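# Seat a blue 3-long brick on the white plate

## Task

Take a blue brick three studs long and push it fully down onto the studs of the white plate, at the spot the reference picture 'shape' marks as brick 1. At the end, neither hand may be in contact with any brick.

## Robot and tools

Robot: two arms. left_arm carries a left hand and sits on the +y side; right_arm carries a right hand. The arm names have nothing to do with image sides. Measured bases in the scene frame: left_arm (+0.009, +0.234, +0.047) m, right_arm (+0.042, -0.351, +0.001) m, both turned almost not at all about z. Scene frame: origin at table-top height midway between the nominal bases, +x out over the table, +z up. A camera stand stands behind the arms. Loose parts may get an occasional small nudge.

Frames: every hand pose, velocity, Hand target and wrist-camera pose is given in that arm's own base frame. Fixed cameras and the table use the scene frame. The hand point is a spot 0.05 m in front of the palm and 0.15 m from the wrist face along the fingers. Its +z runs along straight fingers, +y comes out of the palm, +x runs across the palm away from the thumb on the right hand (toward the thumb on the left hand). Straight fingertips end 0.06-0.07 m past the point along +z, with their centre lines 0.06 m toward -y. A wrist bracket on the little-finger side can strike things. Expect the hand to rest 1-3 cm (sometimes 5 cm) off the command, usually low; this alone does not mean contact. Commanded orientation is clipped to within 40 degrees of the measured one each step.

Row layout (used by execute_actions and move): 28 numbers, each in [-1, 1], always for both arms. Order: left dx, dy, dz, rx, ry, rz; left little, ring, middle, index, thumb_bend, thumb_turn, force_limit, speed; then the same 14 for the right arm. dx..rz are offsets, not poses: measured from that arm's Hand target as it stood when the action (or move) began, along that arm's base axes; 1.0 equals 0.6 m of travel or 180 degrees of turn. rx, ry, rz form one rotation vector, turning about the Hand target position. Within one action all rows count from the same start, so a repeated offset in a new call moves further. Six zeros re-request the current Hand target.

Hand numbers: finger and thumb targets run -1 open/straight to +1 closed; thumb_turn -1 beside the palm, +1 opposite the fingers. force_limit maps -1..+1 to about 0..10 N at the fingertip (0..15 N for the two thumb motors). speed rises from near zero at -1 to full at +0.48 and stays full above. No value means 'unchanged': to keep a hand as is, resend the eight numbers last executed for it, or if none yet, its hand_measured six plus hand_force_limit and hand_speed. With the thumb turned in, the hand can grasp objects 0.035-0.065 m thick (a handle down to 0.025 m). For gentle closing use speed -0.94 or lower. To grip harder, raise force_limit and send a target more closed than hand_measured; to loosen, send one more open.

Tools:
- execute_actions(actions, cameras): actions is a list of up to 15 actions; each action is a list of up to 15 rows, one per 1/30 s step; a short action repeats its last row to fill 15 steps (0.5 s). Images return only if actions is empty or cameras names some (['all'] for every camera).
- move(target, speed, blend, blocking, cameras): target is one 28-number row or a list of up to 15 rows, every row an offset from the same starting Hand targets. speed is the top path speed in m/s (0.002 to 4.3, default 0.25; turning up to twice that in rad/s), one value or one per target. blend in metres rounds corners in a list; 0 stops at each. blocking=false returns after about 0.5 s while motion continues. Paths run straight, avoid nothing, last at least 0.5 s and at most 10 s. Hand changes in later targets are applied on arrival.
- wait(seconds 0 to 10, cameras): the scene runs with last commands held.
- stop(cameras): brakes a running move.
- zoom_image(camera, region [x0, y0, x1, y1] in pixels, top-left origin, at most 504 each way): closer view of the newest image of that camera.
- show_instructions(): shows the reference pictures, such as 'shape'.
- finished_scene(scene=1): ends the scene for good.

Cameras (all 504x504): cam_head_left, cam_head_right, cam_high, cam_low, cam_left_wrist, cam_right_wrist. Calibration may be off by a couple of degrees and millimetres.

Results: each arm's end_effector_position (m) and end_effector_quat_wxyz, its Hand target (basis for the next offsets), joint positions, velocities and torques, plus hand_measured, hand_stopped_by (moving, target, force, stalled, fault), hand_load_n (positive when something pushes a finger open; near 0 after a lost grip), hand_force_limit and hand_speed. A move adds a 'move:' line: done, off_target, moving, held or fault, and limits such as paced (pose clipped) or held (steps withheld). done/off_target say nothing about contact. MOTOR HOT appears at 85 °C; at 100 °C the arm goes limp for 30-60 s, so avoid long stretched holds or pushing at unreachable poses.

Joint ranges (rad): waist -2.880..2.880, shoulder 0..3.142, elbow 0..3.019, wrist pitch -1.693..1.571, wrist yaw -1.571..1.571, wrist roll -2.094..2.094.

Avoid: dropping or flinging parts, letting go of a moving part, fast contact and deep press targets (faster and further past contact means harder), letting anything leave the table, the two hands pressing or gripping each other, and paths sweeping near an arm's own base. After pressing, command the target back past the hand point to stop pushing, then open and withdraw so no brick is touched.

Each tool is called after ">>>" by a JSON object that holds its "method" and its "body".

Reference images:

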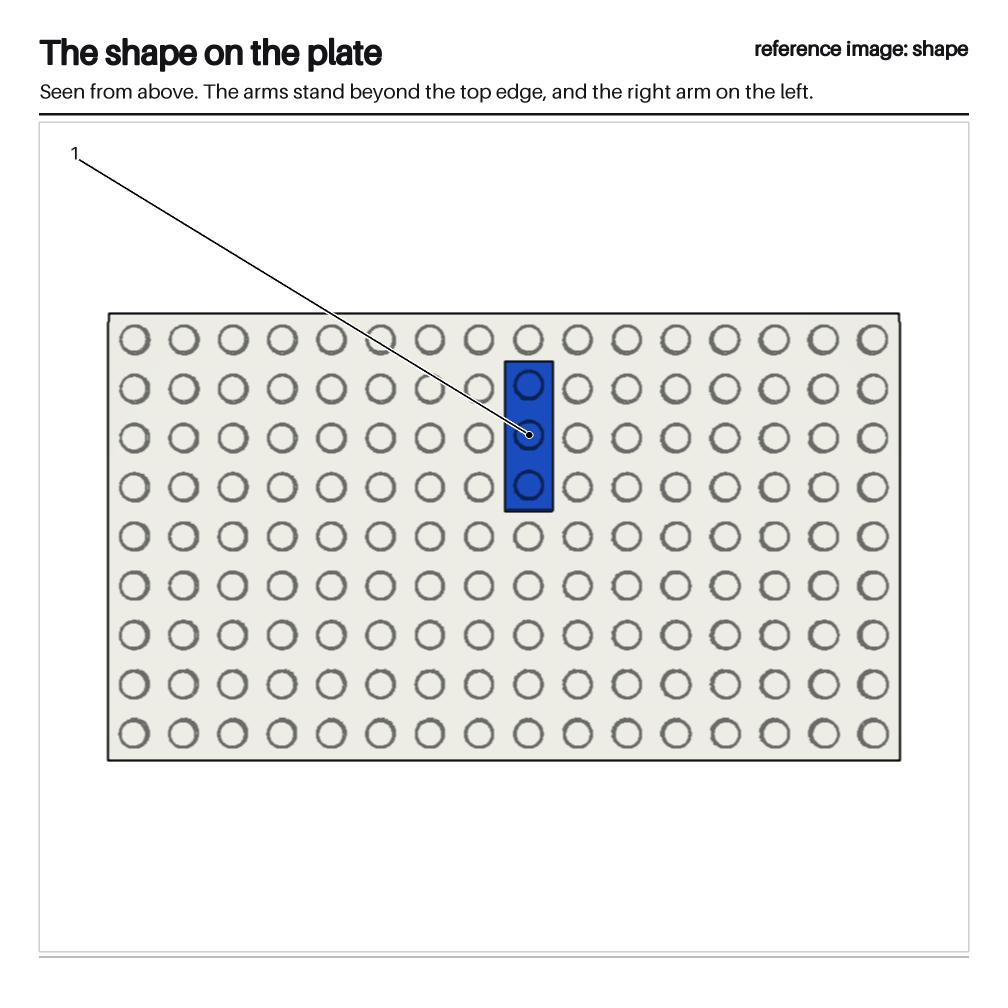

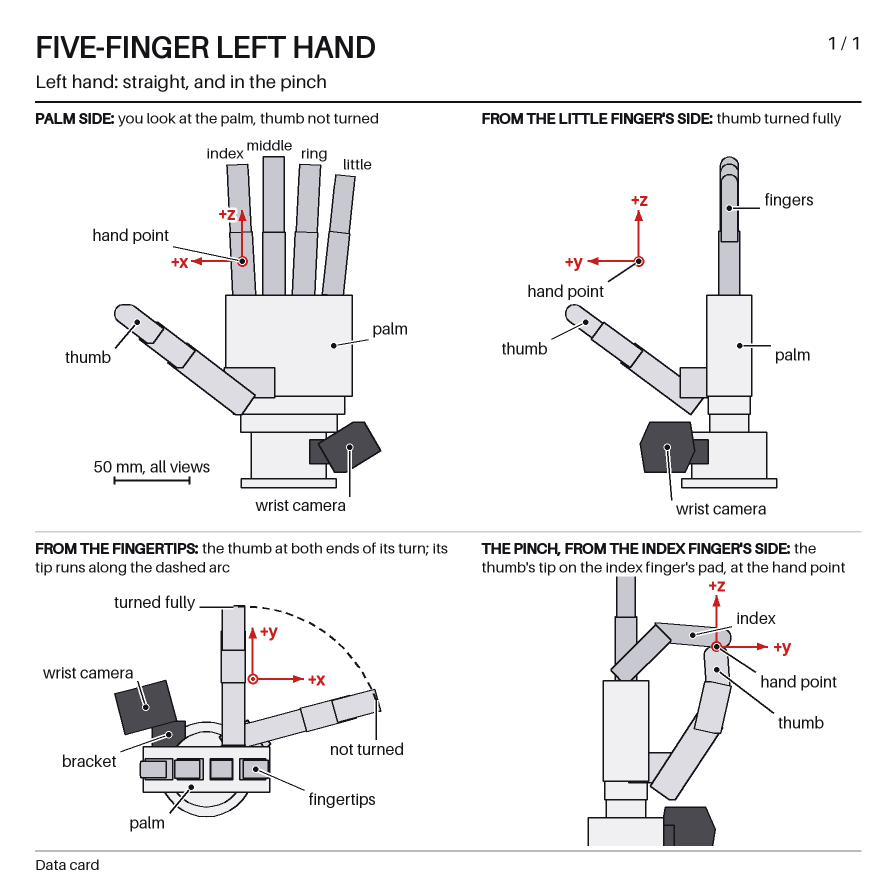

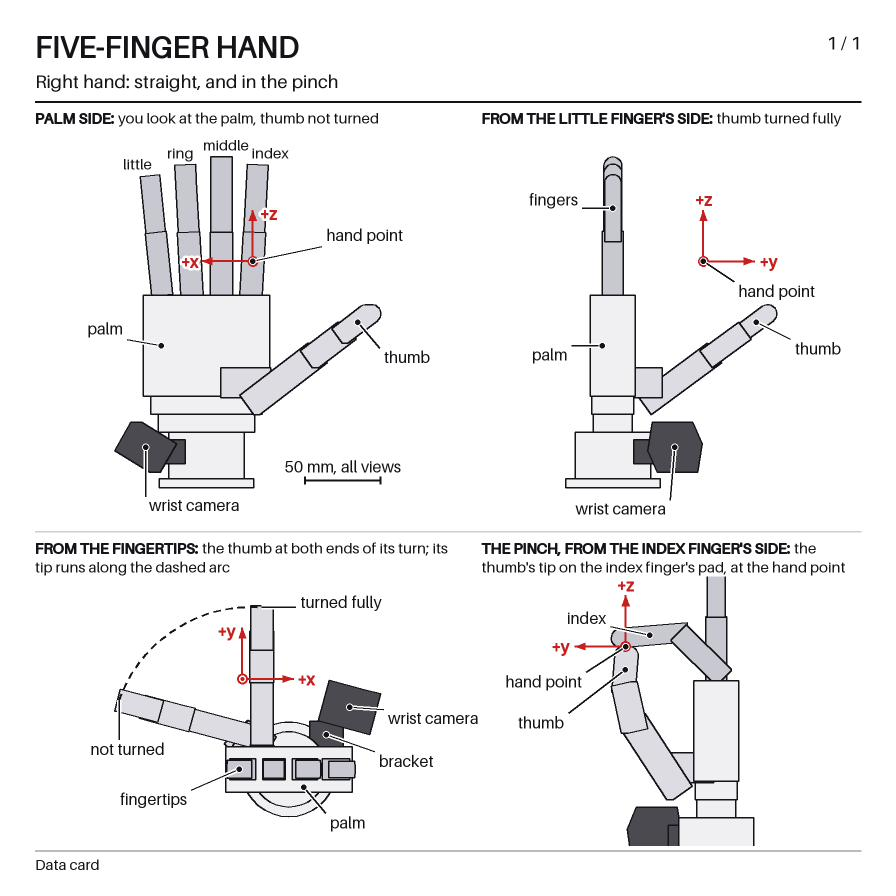

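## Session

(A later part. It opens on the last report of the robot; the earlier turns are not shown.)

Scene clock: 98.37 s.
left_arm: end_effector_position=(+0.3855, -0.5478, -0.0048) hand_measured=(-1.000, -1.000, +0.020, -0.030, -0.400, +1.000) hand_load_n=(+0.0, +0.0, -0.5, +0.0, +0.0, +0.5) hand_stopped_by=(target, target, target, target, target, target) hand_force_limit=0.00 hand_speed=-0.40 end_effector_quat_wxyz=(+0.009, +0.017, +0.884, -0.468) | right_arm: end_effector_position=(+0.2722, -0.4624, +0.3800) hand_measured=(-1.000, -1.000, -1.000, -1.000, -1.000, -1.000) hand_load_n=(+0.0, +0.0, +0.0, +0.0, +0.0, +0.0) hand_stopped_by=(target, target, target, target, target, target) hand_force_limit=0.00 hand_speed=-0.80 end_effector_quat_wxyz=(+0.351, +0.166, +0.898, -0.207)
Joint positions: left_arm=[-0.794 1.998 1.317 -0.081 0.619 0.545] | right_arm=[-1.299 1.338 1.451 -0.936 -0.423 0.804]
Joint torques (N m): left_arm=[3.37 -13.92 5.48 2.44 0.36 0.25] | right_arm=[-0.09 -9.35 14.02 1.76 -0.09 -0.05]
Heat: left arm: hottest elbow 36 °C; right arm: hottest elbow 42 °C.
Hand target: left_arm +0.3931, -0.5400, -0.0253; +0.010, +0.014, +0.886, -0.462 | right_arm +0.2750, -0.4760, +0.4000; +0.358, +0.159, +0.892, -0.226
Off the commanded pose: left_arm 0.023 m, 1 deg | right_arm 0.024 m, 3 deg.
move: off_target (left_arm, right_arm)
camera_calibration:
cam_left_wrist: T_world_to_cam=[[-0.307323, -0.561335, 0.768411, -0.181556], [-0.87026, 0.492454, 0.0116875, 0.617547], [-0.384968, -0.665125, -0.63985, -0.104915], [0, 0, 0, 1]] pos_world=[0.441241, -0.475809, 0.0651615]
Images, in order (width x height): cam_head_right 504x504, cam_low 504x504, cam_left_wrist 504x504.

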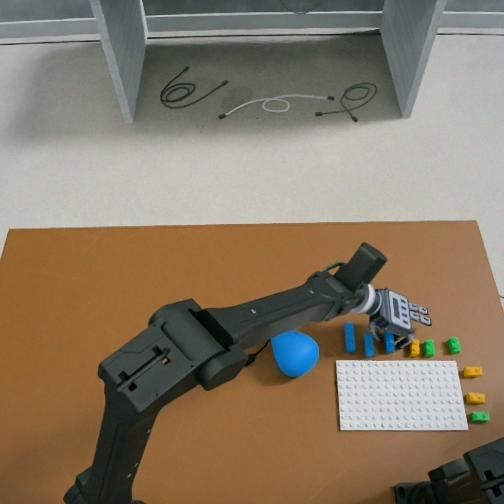

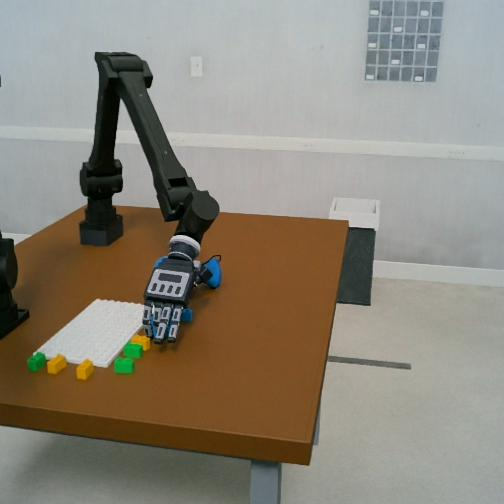

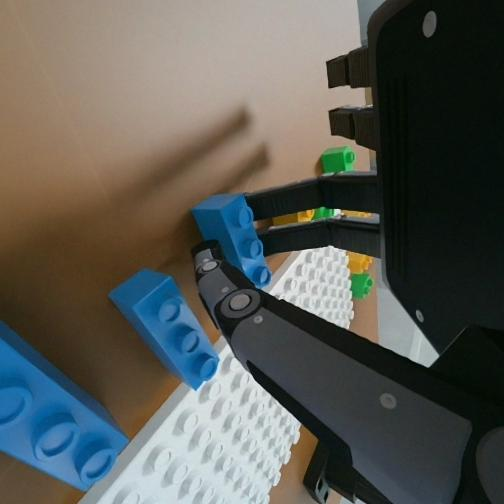

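>>> {"method": "move", "body": {"target": [0,0,0,0,0,0,-1,-1,0.5,0.45,-0.4,1,-0.4,-0.88,0,0,0,0,0,0,-1,-1,-1,-1,-1,-1,0,-0.8], "speed": 0.06, "cameras": ["cam_left_wrist","cam_head_right","cam_low"]}}

>>> {"method": "zoom_image", "body": {"camera": "cam_left_wrist", "region": [140, 140, 300, 300]}}

>>> {"method": "zoom_image", "body": {"camera": "cam_head_right", "region": [350, 290, 430, 370]}}

>>> {"method": "zoom_image", "body": {"camera": "cam_low", "region": [135, 290, 195, 350]}}

Scene clock: 101.03 s.
left_arm: end_effector_position=(+0.3853, -0.5476, -0.0068) hand_measured=(-1.000, -1.000, +0.128, +0.156, -0.402, +1.000) hand_load_n=(+0.0, +0.5, +4.5, +3.5, +4.5, -3.5) hand_stopped_by=(target, target, force, force, target, target) hand_force_limit=-0.40 hand_speed=-0.88 end_effector_quat_wxyz=(+0.008, +0.017, +0.884, -0.467) | right_arm: end_effector_position=(+0.2722, -0.4624, +0.3800) hand_measured=(-1.000, -1.000, -1.000, -1.000, -1.000, -1.000) hand_load_n=(+0.0, +0.0, +0.0, +0.0, +0.0, +0.0) hand_stopped_by=(target, target, target, target, target, target) hand_force_limit=0.00 hand_speed=-0.80 end_effector_quat_wxyz=(+0.351, +0.166, +0.898, -0.207)
Joint positions: left_arm=[-0.794 2.002 1.317 -0.08 0.619 0.545] | right_arm=[-1.299 1.338 1.451 -0.936 -0.423 0.804]
Joint torques (N m): left_arm=[2.96 -13.98 5.57 2.48 0.32 0.19] | right_arm=[-0.03 -9.52 14.06 1.8 -0.1 -0.05]
Heat: left arm: hottest elbow 36 °C; right arm: hottest elbow 42 °C.
Hand target: left_arm +0.3932, -0.5400, -0.0253; +0.010, +0.014, +0.887, -0.462 | right_arm +0.2750, -0.4760, +0.4000; +0.358, +0.159, +0.892, -0.226
Off the commanded pose: left_arm 0.021 m, 1 deg | right_arm 0.024 m, 3 deg.
move: off_target (left_arm, right_arm)
camera_calibration:
cam_left_wrist: T_world_to_cam=[[-0.306155, -0.562646, 0.767919, -0.181071], [-0.870225, 0.492459, 0.0138765, 0.617371], [-0.385976, -0.664014, -0.640397, -0.105122], [0, 0, 0, 1]] pos_world=[0.441242, -0.475711, 0.0631609]
Images, in order (width x height): cam_head_right 504x504, cam_low 504x504, cam_left_wrist 504x504.

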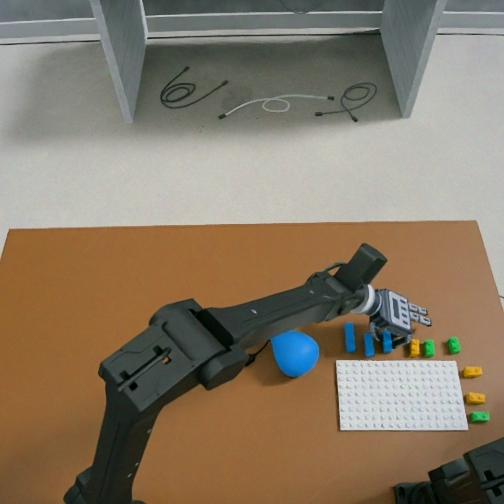

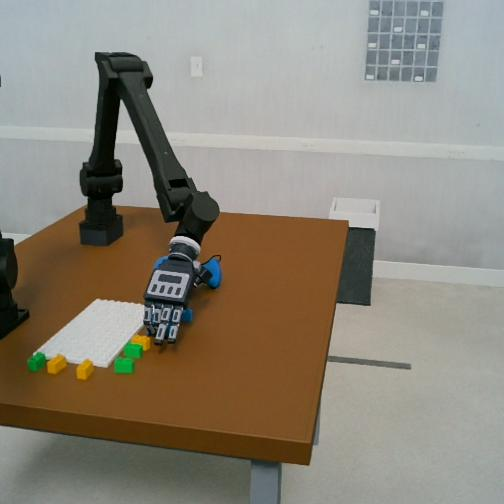

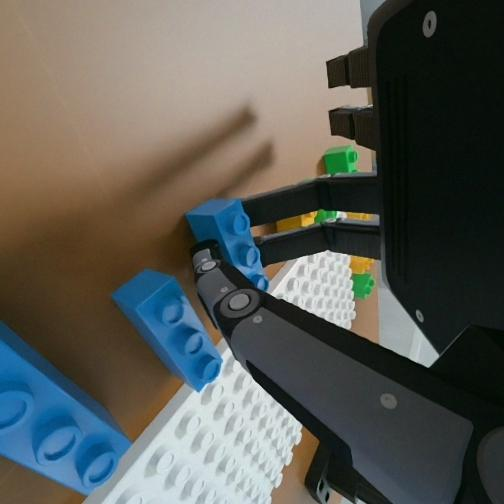

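Scaled by 3.150 from the camera's 504x504 image, which has a finer 720x720 frame.

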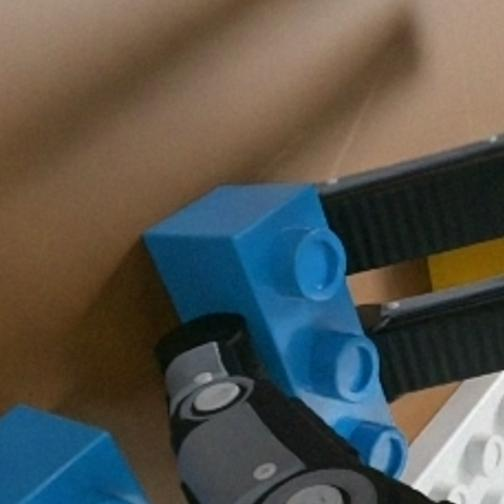

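Scaled by 6.300 from the camera's 504x504 image, which has a finer 720x720 frame.

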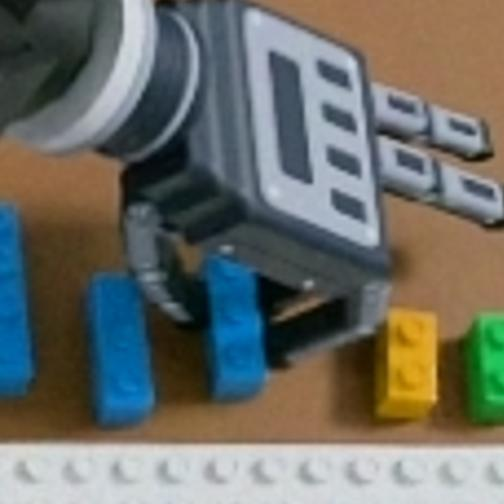

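Scaled by 8.400 from the camera's 504x504 image, which has a finer 720x720 frame.

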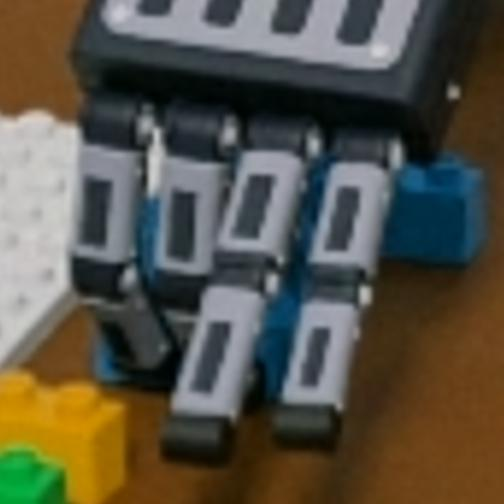

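>>> {"method": "move", "body": {"target": [0,0,0.15,0,0,0,-1,-1,0.5,0.45,-0.4,1,-0.4,-0.88,0,0,0,0,0,0,-1,-1,-1,-1,-1,-1,0,-0.8], "speed": 0.08, "cameras": ["cam_left_wrist","cam_head_right","cam_low"]}}

>>> {"method": "zoom_image", "body": {"camera": "cam_left_wrist", "region": [140, 140, 300, 300]}}

>>> {"method": "zoom_image", "body": {"camera": "cam_head_right", "region": [350, 280, 440, 370]}}

>>> {"method": "zoom_image", "body": {"camera": "cam_low", "region": [125, 270, 195, 340]}}

Scene clock: 103.77 s.
left_arm: end_effector_position=(+0.3729, -0.5350, +0.0428) hand_measured=(-1.000, -1.000, +0.128, +0.156, -0.402, +1.000) hand_load_n=(+0.0, +0.0, +4.5, +3.0, +4.5, -3.5) hand_stopped_by=(target, target, force, force, target, target) hand_force_limit=-0.40 hand_speed=-0.88 end_effector_quat_wxyz=(-0.008, +0.009, +0.892, -0.451) | right_arm: end_effector_position=(+0.2722, -0.4624, +0.3800) hand_measured=(-1.000, -1.000, -1.000, -1.000, -1.000, -1.000) hand_load_n=(+0.0, +0.0, +0.0, +0.0, +0.0, +0.0) hand_stopped_by=(target, target, target, target, target, target) hand_force_limit=0.00 hand_speed=-0.80 end_effector_quat_wxyz=(+0.351, +0.166, +0.898, -0.207)
Joint positions: left_arm=[-0.794 1.903 1.332 -0.245 0.619 0.545] | right_arm=[-1.299 1.338 1.451 -0.936 -0.423 0.804]
Joint torques (N m): left_arm=[2.9 -16.67 9.1 1.28 0.32 0.21] | right_arm=[-0.09 -9.41 14.06 1.87 -0.09 -0.04]
Heat: left arm: hottest elbow 37 °C; right arm: hottest elbow 42 °C.
Hand target: left_arm +0.3932, -0.5399, +0.0649; +0.010, +0.014, +0.886, -0.462 | right_arm +0.2750, -0.4760, +0.4000; +0.358, +0.159, +0.892, -0.226
Off the commanded pose: left_arm 0.030 m, 3 deg | right_arm 0.024 m, 3 deg.
move: off_target (left_arm, right_arm)
camera_calibration:
cam_left_wrist: T_world_to_cam=[[-0.278793, -0.590373, 0.757452, -0.240478], [-0.868831, 0.491088, 0.062976, 0.596383], [-0.409155, -0.64054, -0.649846, -0.0482359], [0, 0, 0, 1]] pos_world=[0.431376, -0.465745, 0.113247]
Images, in order (width x height): cam_head_right 504x504, cam_low 504x504, cam_left_wrist 504x504.

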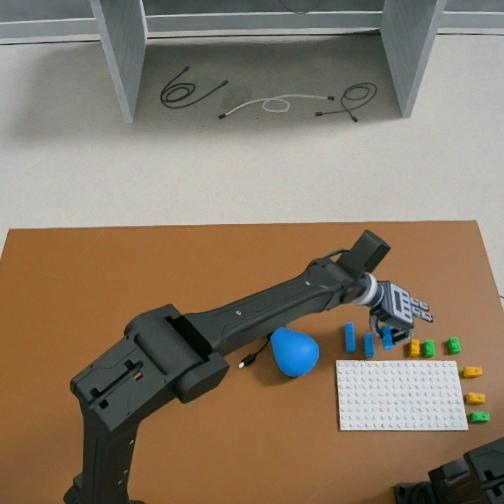

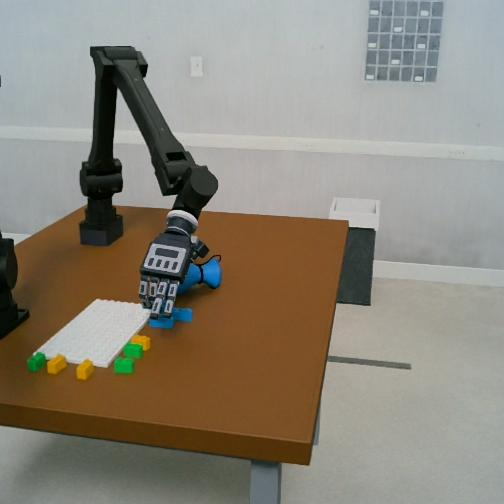

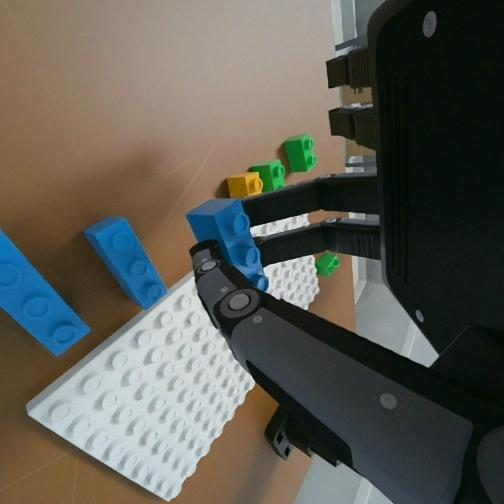

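Scaled by 3.150 from the camera's 504x504 image, which has a finer 720x720 frame.

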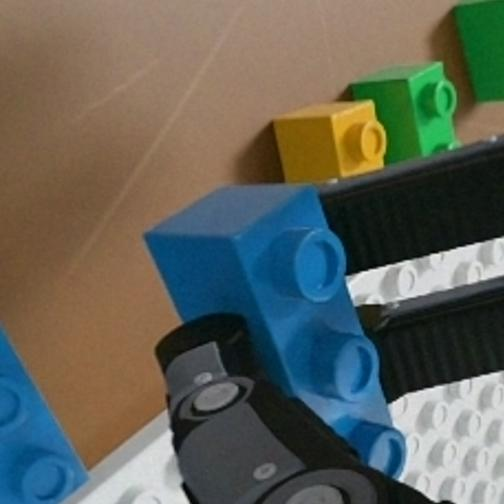

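Scaled by 5.600 from the camera's 504x504 image, which has a finer 720x720 frame.

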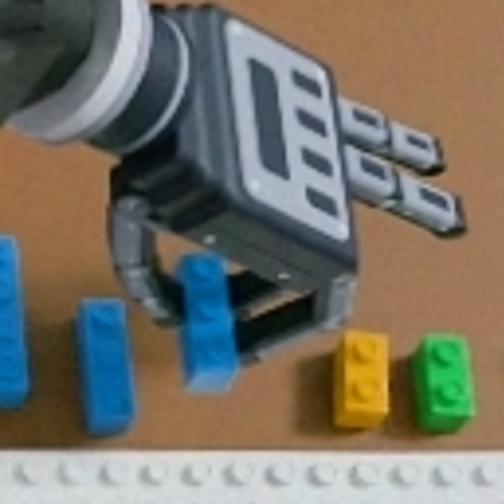

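Scaled by 7.200 from the camera's 504x504 image, which has a finer 720x720 frame.

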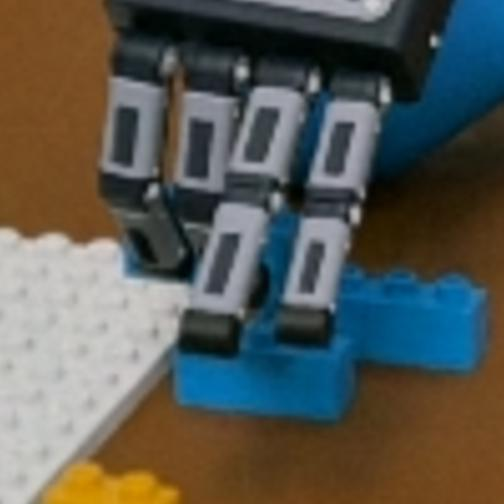

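>>> {"method": "move", "body": {"target": [-0.2167,-0.0355,0.01,0,0,0,-1,-1,0.5,0.45,-0.4,1,-0.4,-0.88,0,0,0,0,0,0,-1,-1,-1,-1,-1,-1,0,-0.8], "speed": 0.12, "cameras": ["cam_left_wrist","cam_head_right","cam_head_left","cam_low","cam_high"]}}

>>> {"method": "zoom_image", "body": {"camera": "cam_left_wrist", "region": [130, 130, 330, 330]}}

>>> {"method": "zoom_image", "body": {"camera": "cam_head_right", "region": [325, 320, 475, 440]}}

>>> {"method": "zoom_image", "body": {"camera": "cam_head_left", "region": [320, 320, 470, 440]}}

>>> {"method": "zoom_image", "body": {"camera": "cam_low", "region": [40, 260, 180, 370]}}

Scene clock: 109.30 s.
left_arm: end_effector_position=(+0.2671, -0.5553, +0.0624) hand_measured=(-1.000, -1.000, +0.128, +0.156, -0.402, +1.000) hand_load_n=(+0.0, +0.0, +4.5, +3.5, +5.0, -3.5) hand_stopped_by=(target, target, force, force, target, target) hand_force_limit=-0.40 hand_speed=-0.88 end_effector_quat_wxyz=(+0.007, +0.014, +0.892, -0.452) | right_arm: end_effector_position=(+0.2722, -0.4624, +0.3800) hand_measured=(-1.000, -1.000, -1.000, -1.000, -1.000, -1.000) hand_load_n=(+0.0, +0.0, +0.0, +0.5, +0.0, +0.0) hand_stopped_by=(target, target, target, target, target, target) hand_force_limit=0.00 hand_speed=-0.80 end_effector_quat_wxyz=(+0.351, +0.166, +0.898, -0.207)
Joint positions: left_arm=[-0.972 1.748 1.147 -0.125 0.472 0.415] | right_arm=[-1.299 1.338 1.451 -0.936 -0.423 0.804]
Joint torques (N m): left_arm=[0.97 -14.68 6.11 2.8 0.03 -0.07] | right_arm=[-0.03 -9.23 14.05 1.83 -0.1 -0.05]
Heat: left arm: hottest elbow 37 °C; right arm: hottest elbow 42 °C.
Hand target: left_arm +0.2629, -0.5612, +0.0706; +0.010, +0.015, +0.887, -0.462 | right_arm +0.2750, -0.4760, +0.4000; +0.358, +0.159, +0.892, -0.226
Off the commanded pose: left_arm 0.011 m, 1 deg | right_arm 0.024 m, 3 deg.
move: off_target (left_arm, right_arm)
camera_calibration:
cam_left_wrist: T_world_to_cam=[[-0.300208, -0.588763, 0.750489, -0.289715], [-0.872217, 0.487943, 0.0338921, 0.514131], [-0.38615, -0.644415, -0.660014, -0.0994724], [0, 0, 0, 1]] pos_world=[0.323048, -0.485542, 0.13435]
Images, in order (width x height): cam_head_left 504x504, cam_head_right 504x504, cam_high 504x504, cam_low 504x504, cam_left_wrist 504x504.

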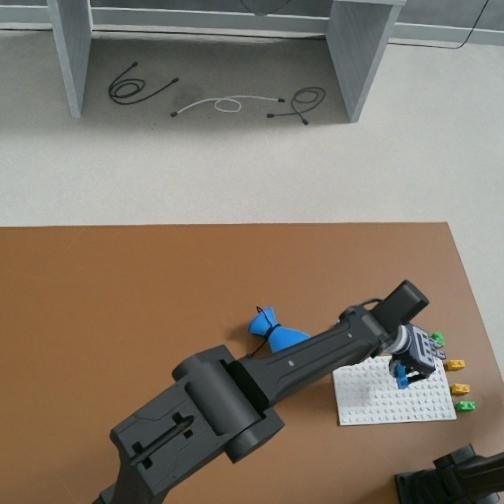

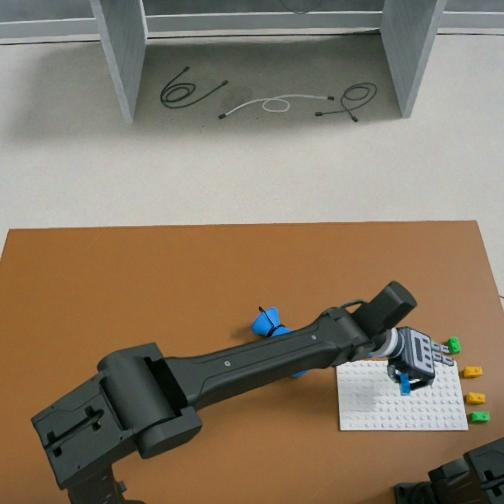

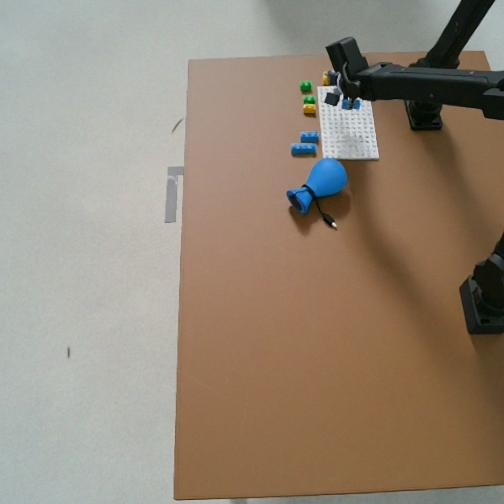

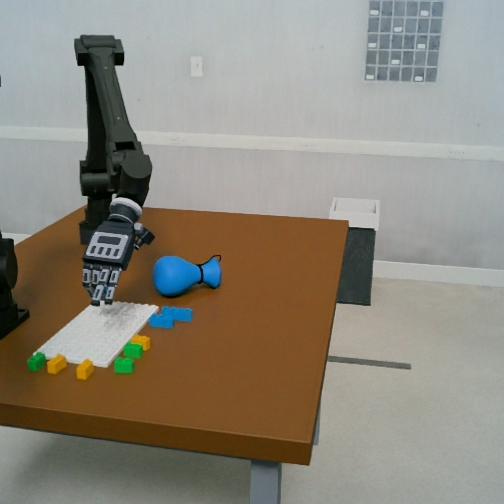

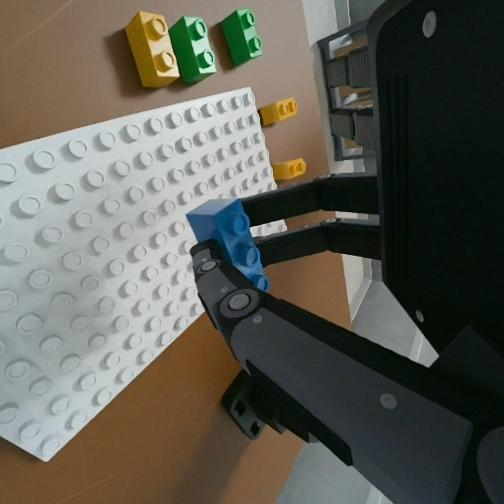

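Scaled by 2.520 from the camera's 504x504 image, which has a finer 720x720 frame.

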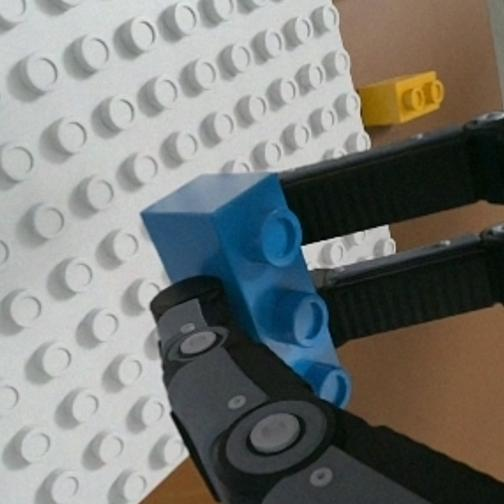

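Scaled by 3.360 from the camera's 504x504 image, which has a finer 720x720 frame.

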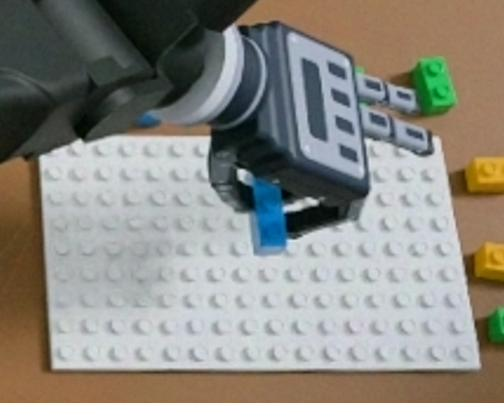

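Scaled by 3.360 from the camera's 504x504 image, which has a finer 720x720 frame.

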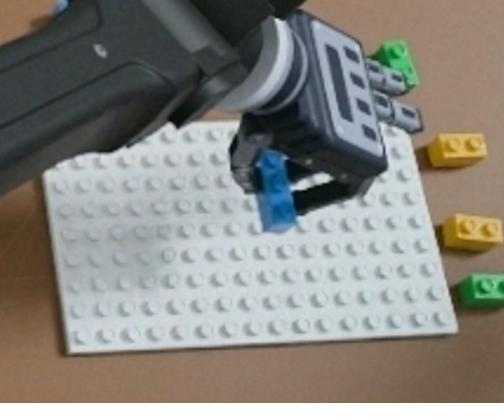

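Scaled by 3.600 from the camera's 504x504 image, which has a finer 720x720 frame.

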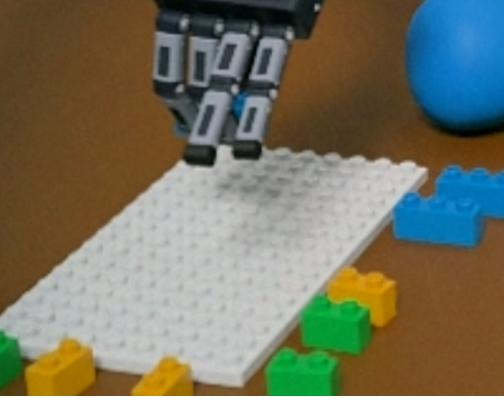

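>>> {"method": "zoom_image", "body": {"camera": "cam_left_wrist", "region": [0, 80, 180, 260]}}

>>> {"method": "zoom_image", "body": {"camera": "cam_left_wrist", "region": [120, 80, 300, 260]}}

>>> {"method": "zoom_image", "body": {"camera": "cam_left_wrist", "region": [0, 240, 240, 480]}}

>>> {"method": "zoom_image", "body": {"camera": "cam_left_wrist", "region": [180, 190, 280, 290]}}

Scaled by 2.800 from the camera's 504x504 image, which has a finer 720x720 frame.

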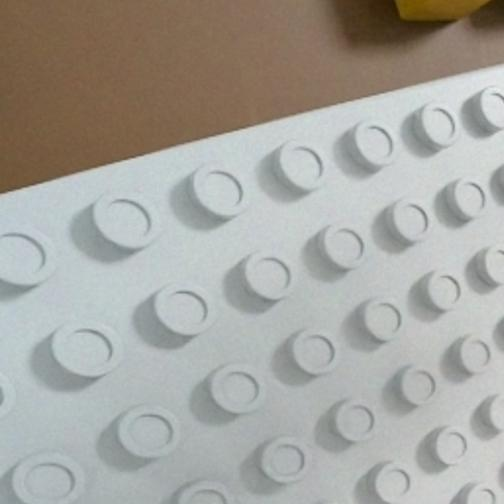

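Scaled by 2.800 from the camera's 504x504 image, which has a finer 720x720 frame.

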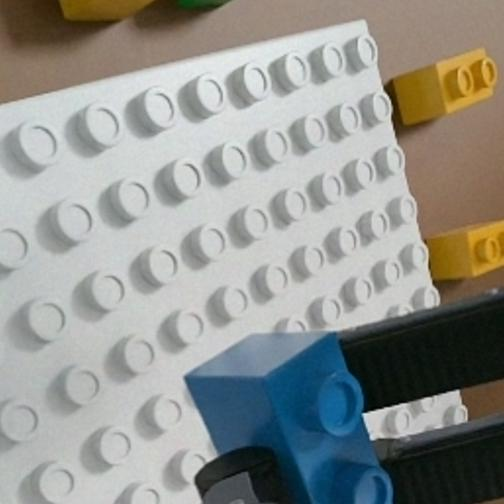

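Scaled by 2.100 from the camera's 504x504 image, which has a finer 720x720 frame.

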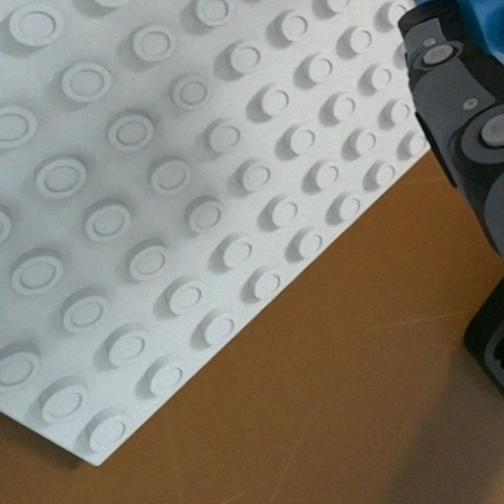

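Scaled by 5.040 from the camera's 504x504 image, which has a finer 720x720 frame.

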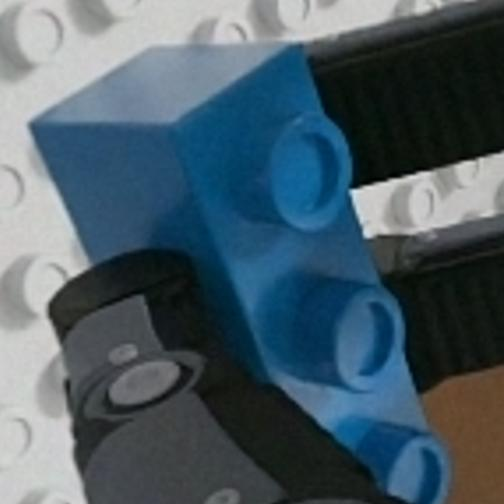

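>>> {"method": "move", "body": {"target": [-0.0552,-0.0017,-0.0717,0,0,0,-1,-1,0.5,0.45,-0.4,1,-0.4,-0.88,0,0,0,0,0,0,-1,-1,-1,-1,-1,-1,0,-0.8], "speed": 0.1, "cameras": ["cam_left_wrist","cam_head_right","cam_head_left","cam_low"]}}

>>> {"method": "zoom_image", "body": {"camera": "cam_left_wrist", "region": [180, 190, 280, 290]}}

>>> {"method": "zoom_image", "body": {"camera": "cam_left_wrist", "region": [0, 80, 180, 260]}}

>>> {"method": "zoom_image", "body": {"camera": "cam_left_wrist", "region": [120, 80, 300, 260]}}

>>> {"method": "zoom_image", "body": {"camera": "cam_left_wrist", "region": [60, 220, 240, 400]}}

>>> {"method": "zoom_image", "body": {"camera": "cam_head_right", "region": [360, 350, 460, 440]}}

Scene clock: 122.93 s.
left_arm: end_effector_position=(+0.2360, -0.5585, +0.0389) hand_measured=(-1.000, -1.000, +0.128, +0.156, -0.402, +1.000) hand_load_n=(+0.0, +0.0, +4.5, +3.0, +5.0, -3.5) hand_stopped_by=(target, target, force, force, target, target) hand_force_limit=-0.40 hand_speed=-0.88 end_effector_quat_wxyz=(+0.016, +0.018, +0.885, -0.464) | right_arm: end_effector_position=(+0.2722, -0.4624, +0.3800) hand_measured=(-1.000, -1.000, -1.000, -1.000, -1.000, -1.000) hand_load_n=(+0.0, +0.0, +0.0, +0.0, +0.0, +0.0) hand_stopped_by=(target, target, target, target, target, target) hand_force_limit=0.00 hand_speed=-0.80 end_effector_quat_wxyz=(+0.351, +0.166, +0.898, -0.207)
Joint positions: left_arm=[-1.027 1.748 1.052 0.021 0.429 0.376] | right_arm=[-1.299 1.338 1.451 -0.936 -0.423 0.804]
Joint torques (N m): left_arm=[0.85 -11.46 5.7 2.88 0 -0.03] | right_arm=[0.03 -9.47 14.02 1.85 -0.09 -0.04]
Heat: left arm: hottest elbow 37 °C; right arm: hottest elbow 43 °C.
Hand target: left_arm +0.2298, -0.5623, +0.0278; +0.010, +0.015, +0.886, -0.462 | right_arm +0.2750, -0.4760, +0.4000; +0.358, +0.159, +0.892, -0.226
Off the commanded pose: left_arm 0.013 m, 1 deg | right_arm 0.024 m, 3 deg.
move: off_target (left_arm, right_arm)
camera_calibration:
cam_left_wrist: T_world_to_cam=[[-0.313866, -0.56839, 0.76054, -0.269029], [-0.87322, 0.487312, 0.00382515, 0.490409], [-0.372794, -0.662918, -0.64928, -0.142883], [0, 0, 0, 1]] pos_world=[0.29053, -0.486615, 0.10996]
Images, in order (width x height): cam_head_left 504x504, cam_head_right 504x504, cam_low 504x504, cam_left_wrist 504x504.

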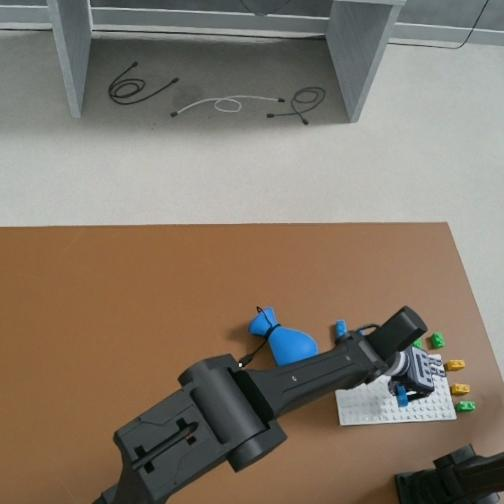

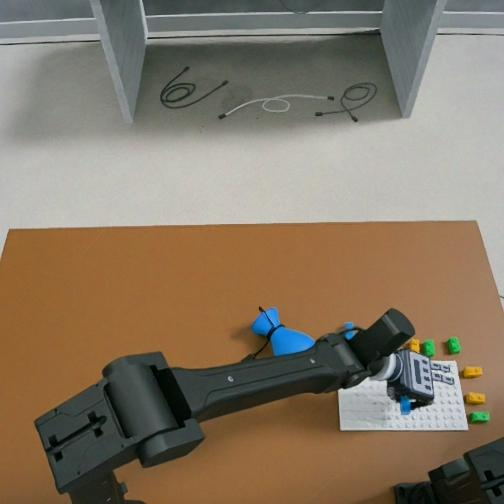

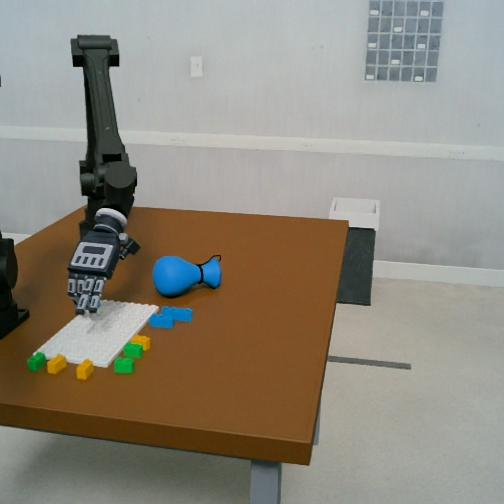

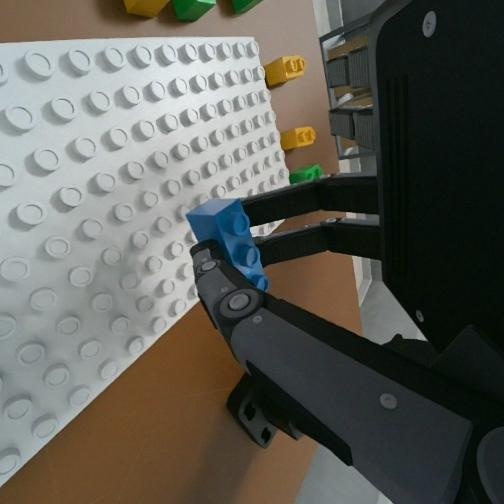

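Scaled by 5.040 from the camera's 504x504 image, which has a finer 720x720 frame.

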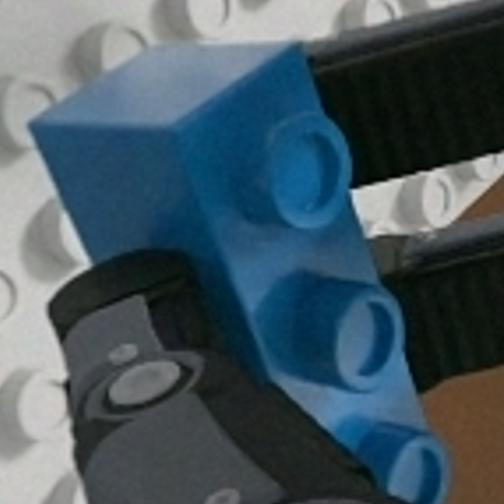

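Scaled by 2.800 from the camera's 504x504 image, which has a finer 720x720 frame.

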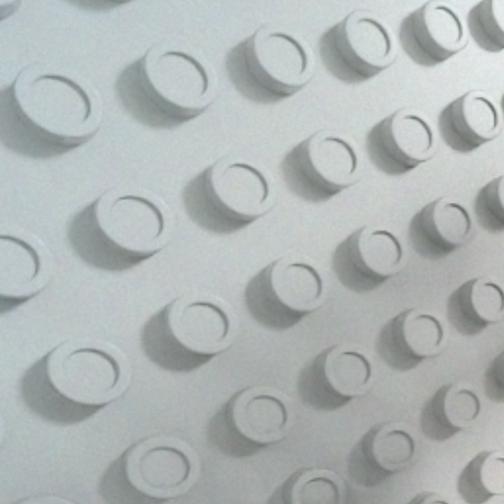

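Scaled by 2.800 from the camera's 504x504 image, which has a finer 720x720 frame.

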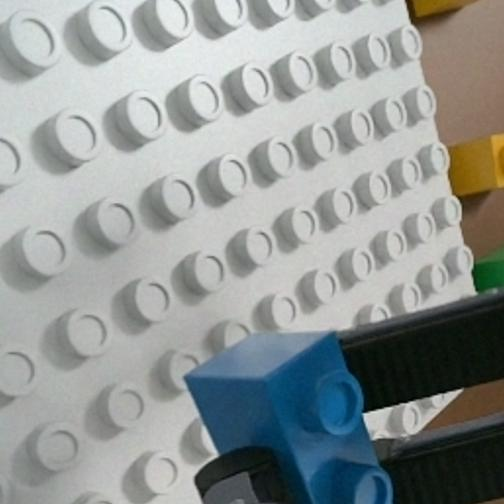

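Scaled by 2.800 from the camera's 504x504 image, which has a finer 720x720 frame.

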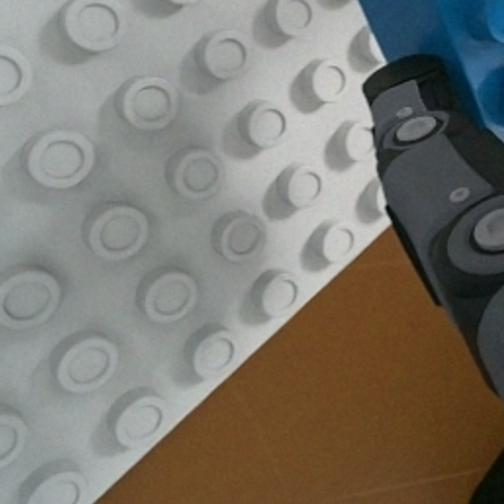

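Scaled by 5.040 from the camera's 504x504 image, which has a finer 720x720 frame.

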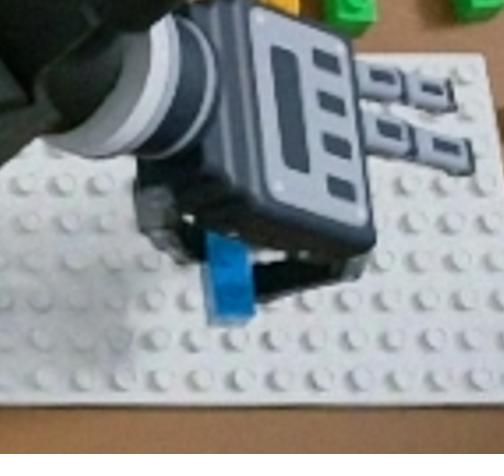

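>>> {"method": "zoom_image", "body": {"camera": "cam_left_wrist", "region": [130, 10, 330, 210]}}

>>> {"method": "zoom_image", "body": {"camera": "cam_left_wrist", "region": [0, 10, 200, 210]}}

>>> {"method": "zoom_image", "body": {"camera": "cam_left_wrist", "region": [0, 290, 200, 490]}}

Scaled by 2.520 from the camera's 504x504 image, which has a finer 720x720 frame.

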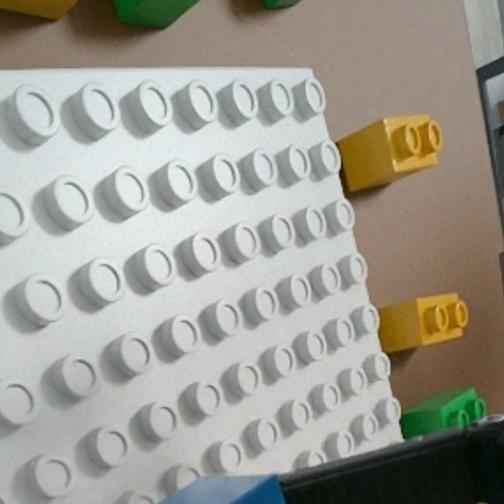

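Scaled by 2.520 from the camera's 504x504 image, which has a finer 720x720 frame.

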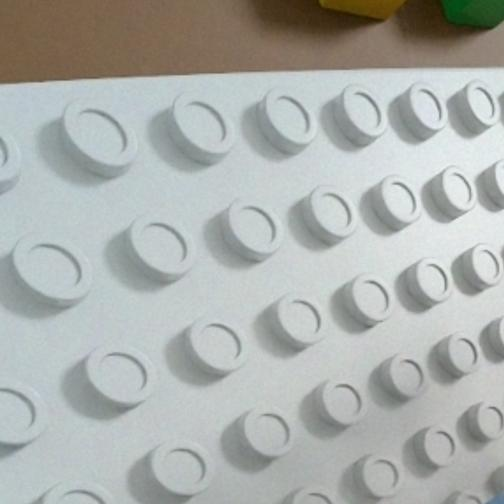

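Scaled by 2.520 from the camera's 504x504 image, which has a finer 720x720 frame.

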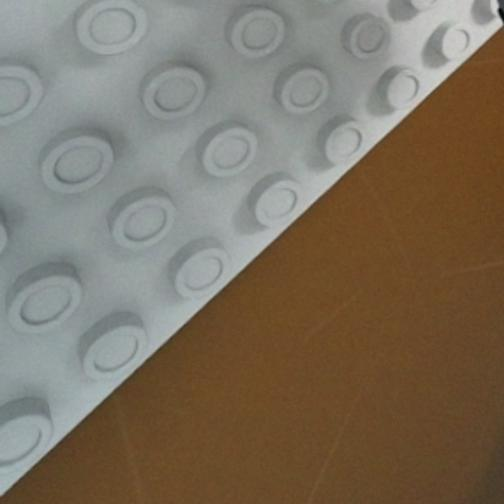

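>>> {"method": "zoom_image", "body": {"camera": "cam_left_wrist", "region": [120, 190, 220, 290]}}

Scaled by 5.040 from the camera's 504x504 image, which has a finer 720x720 frame.

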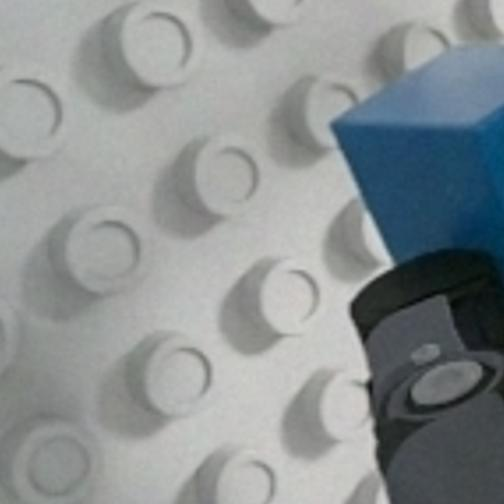

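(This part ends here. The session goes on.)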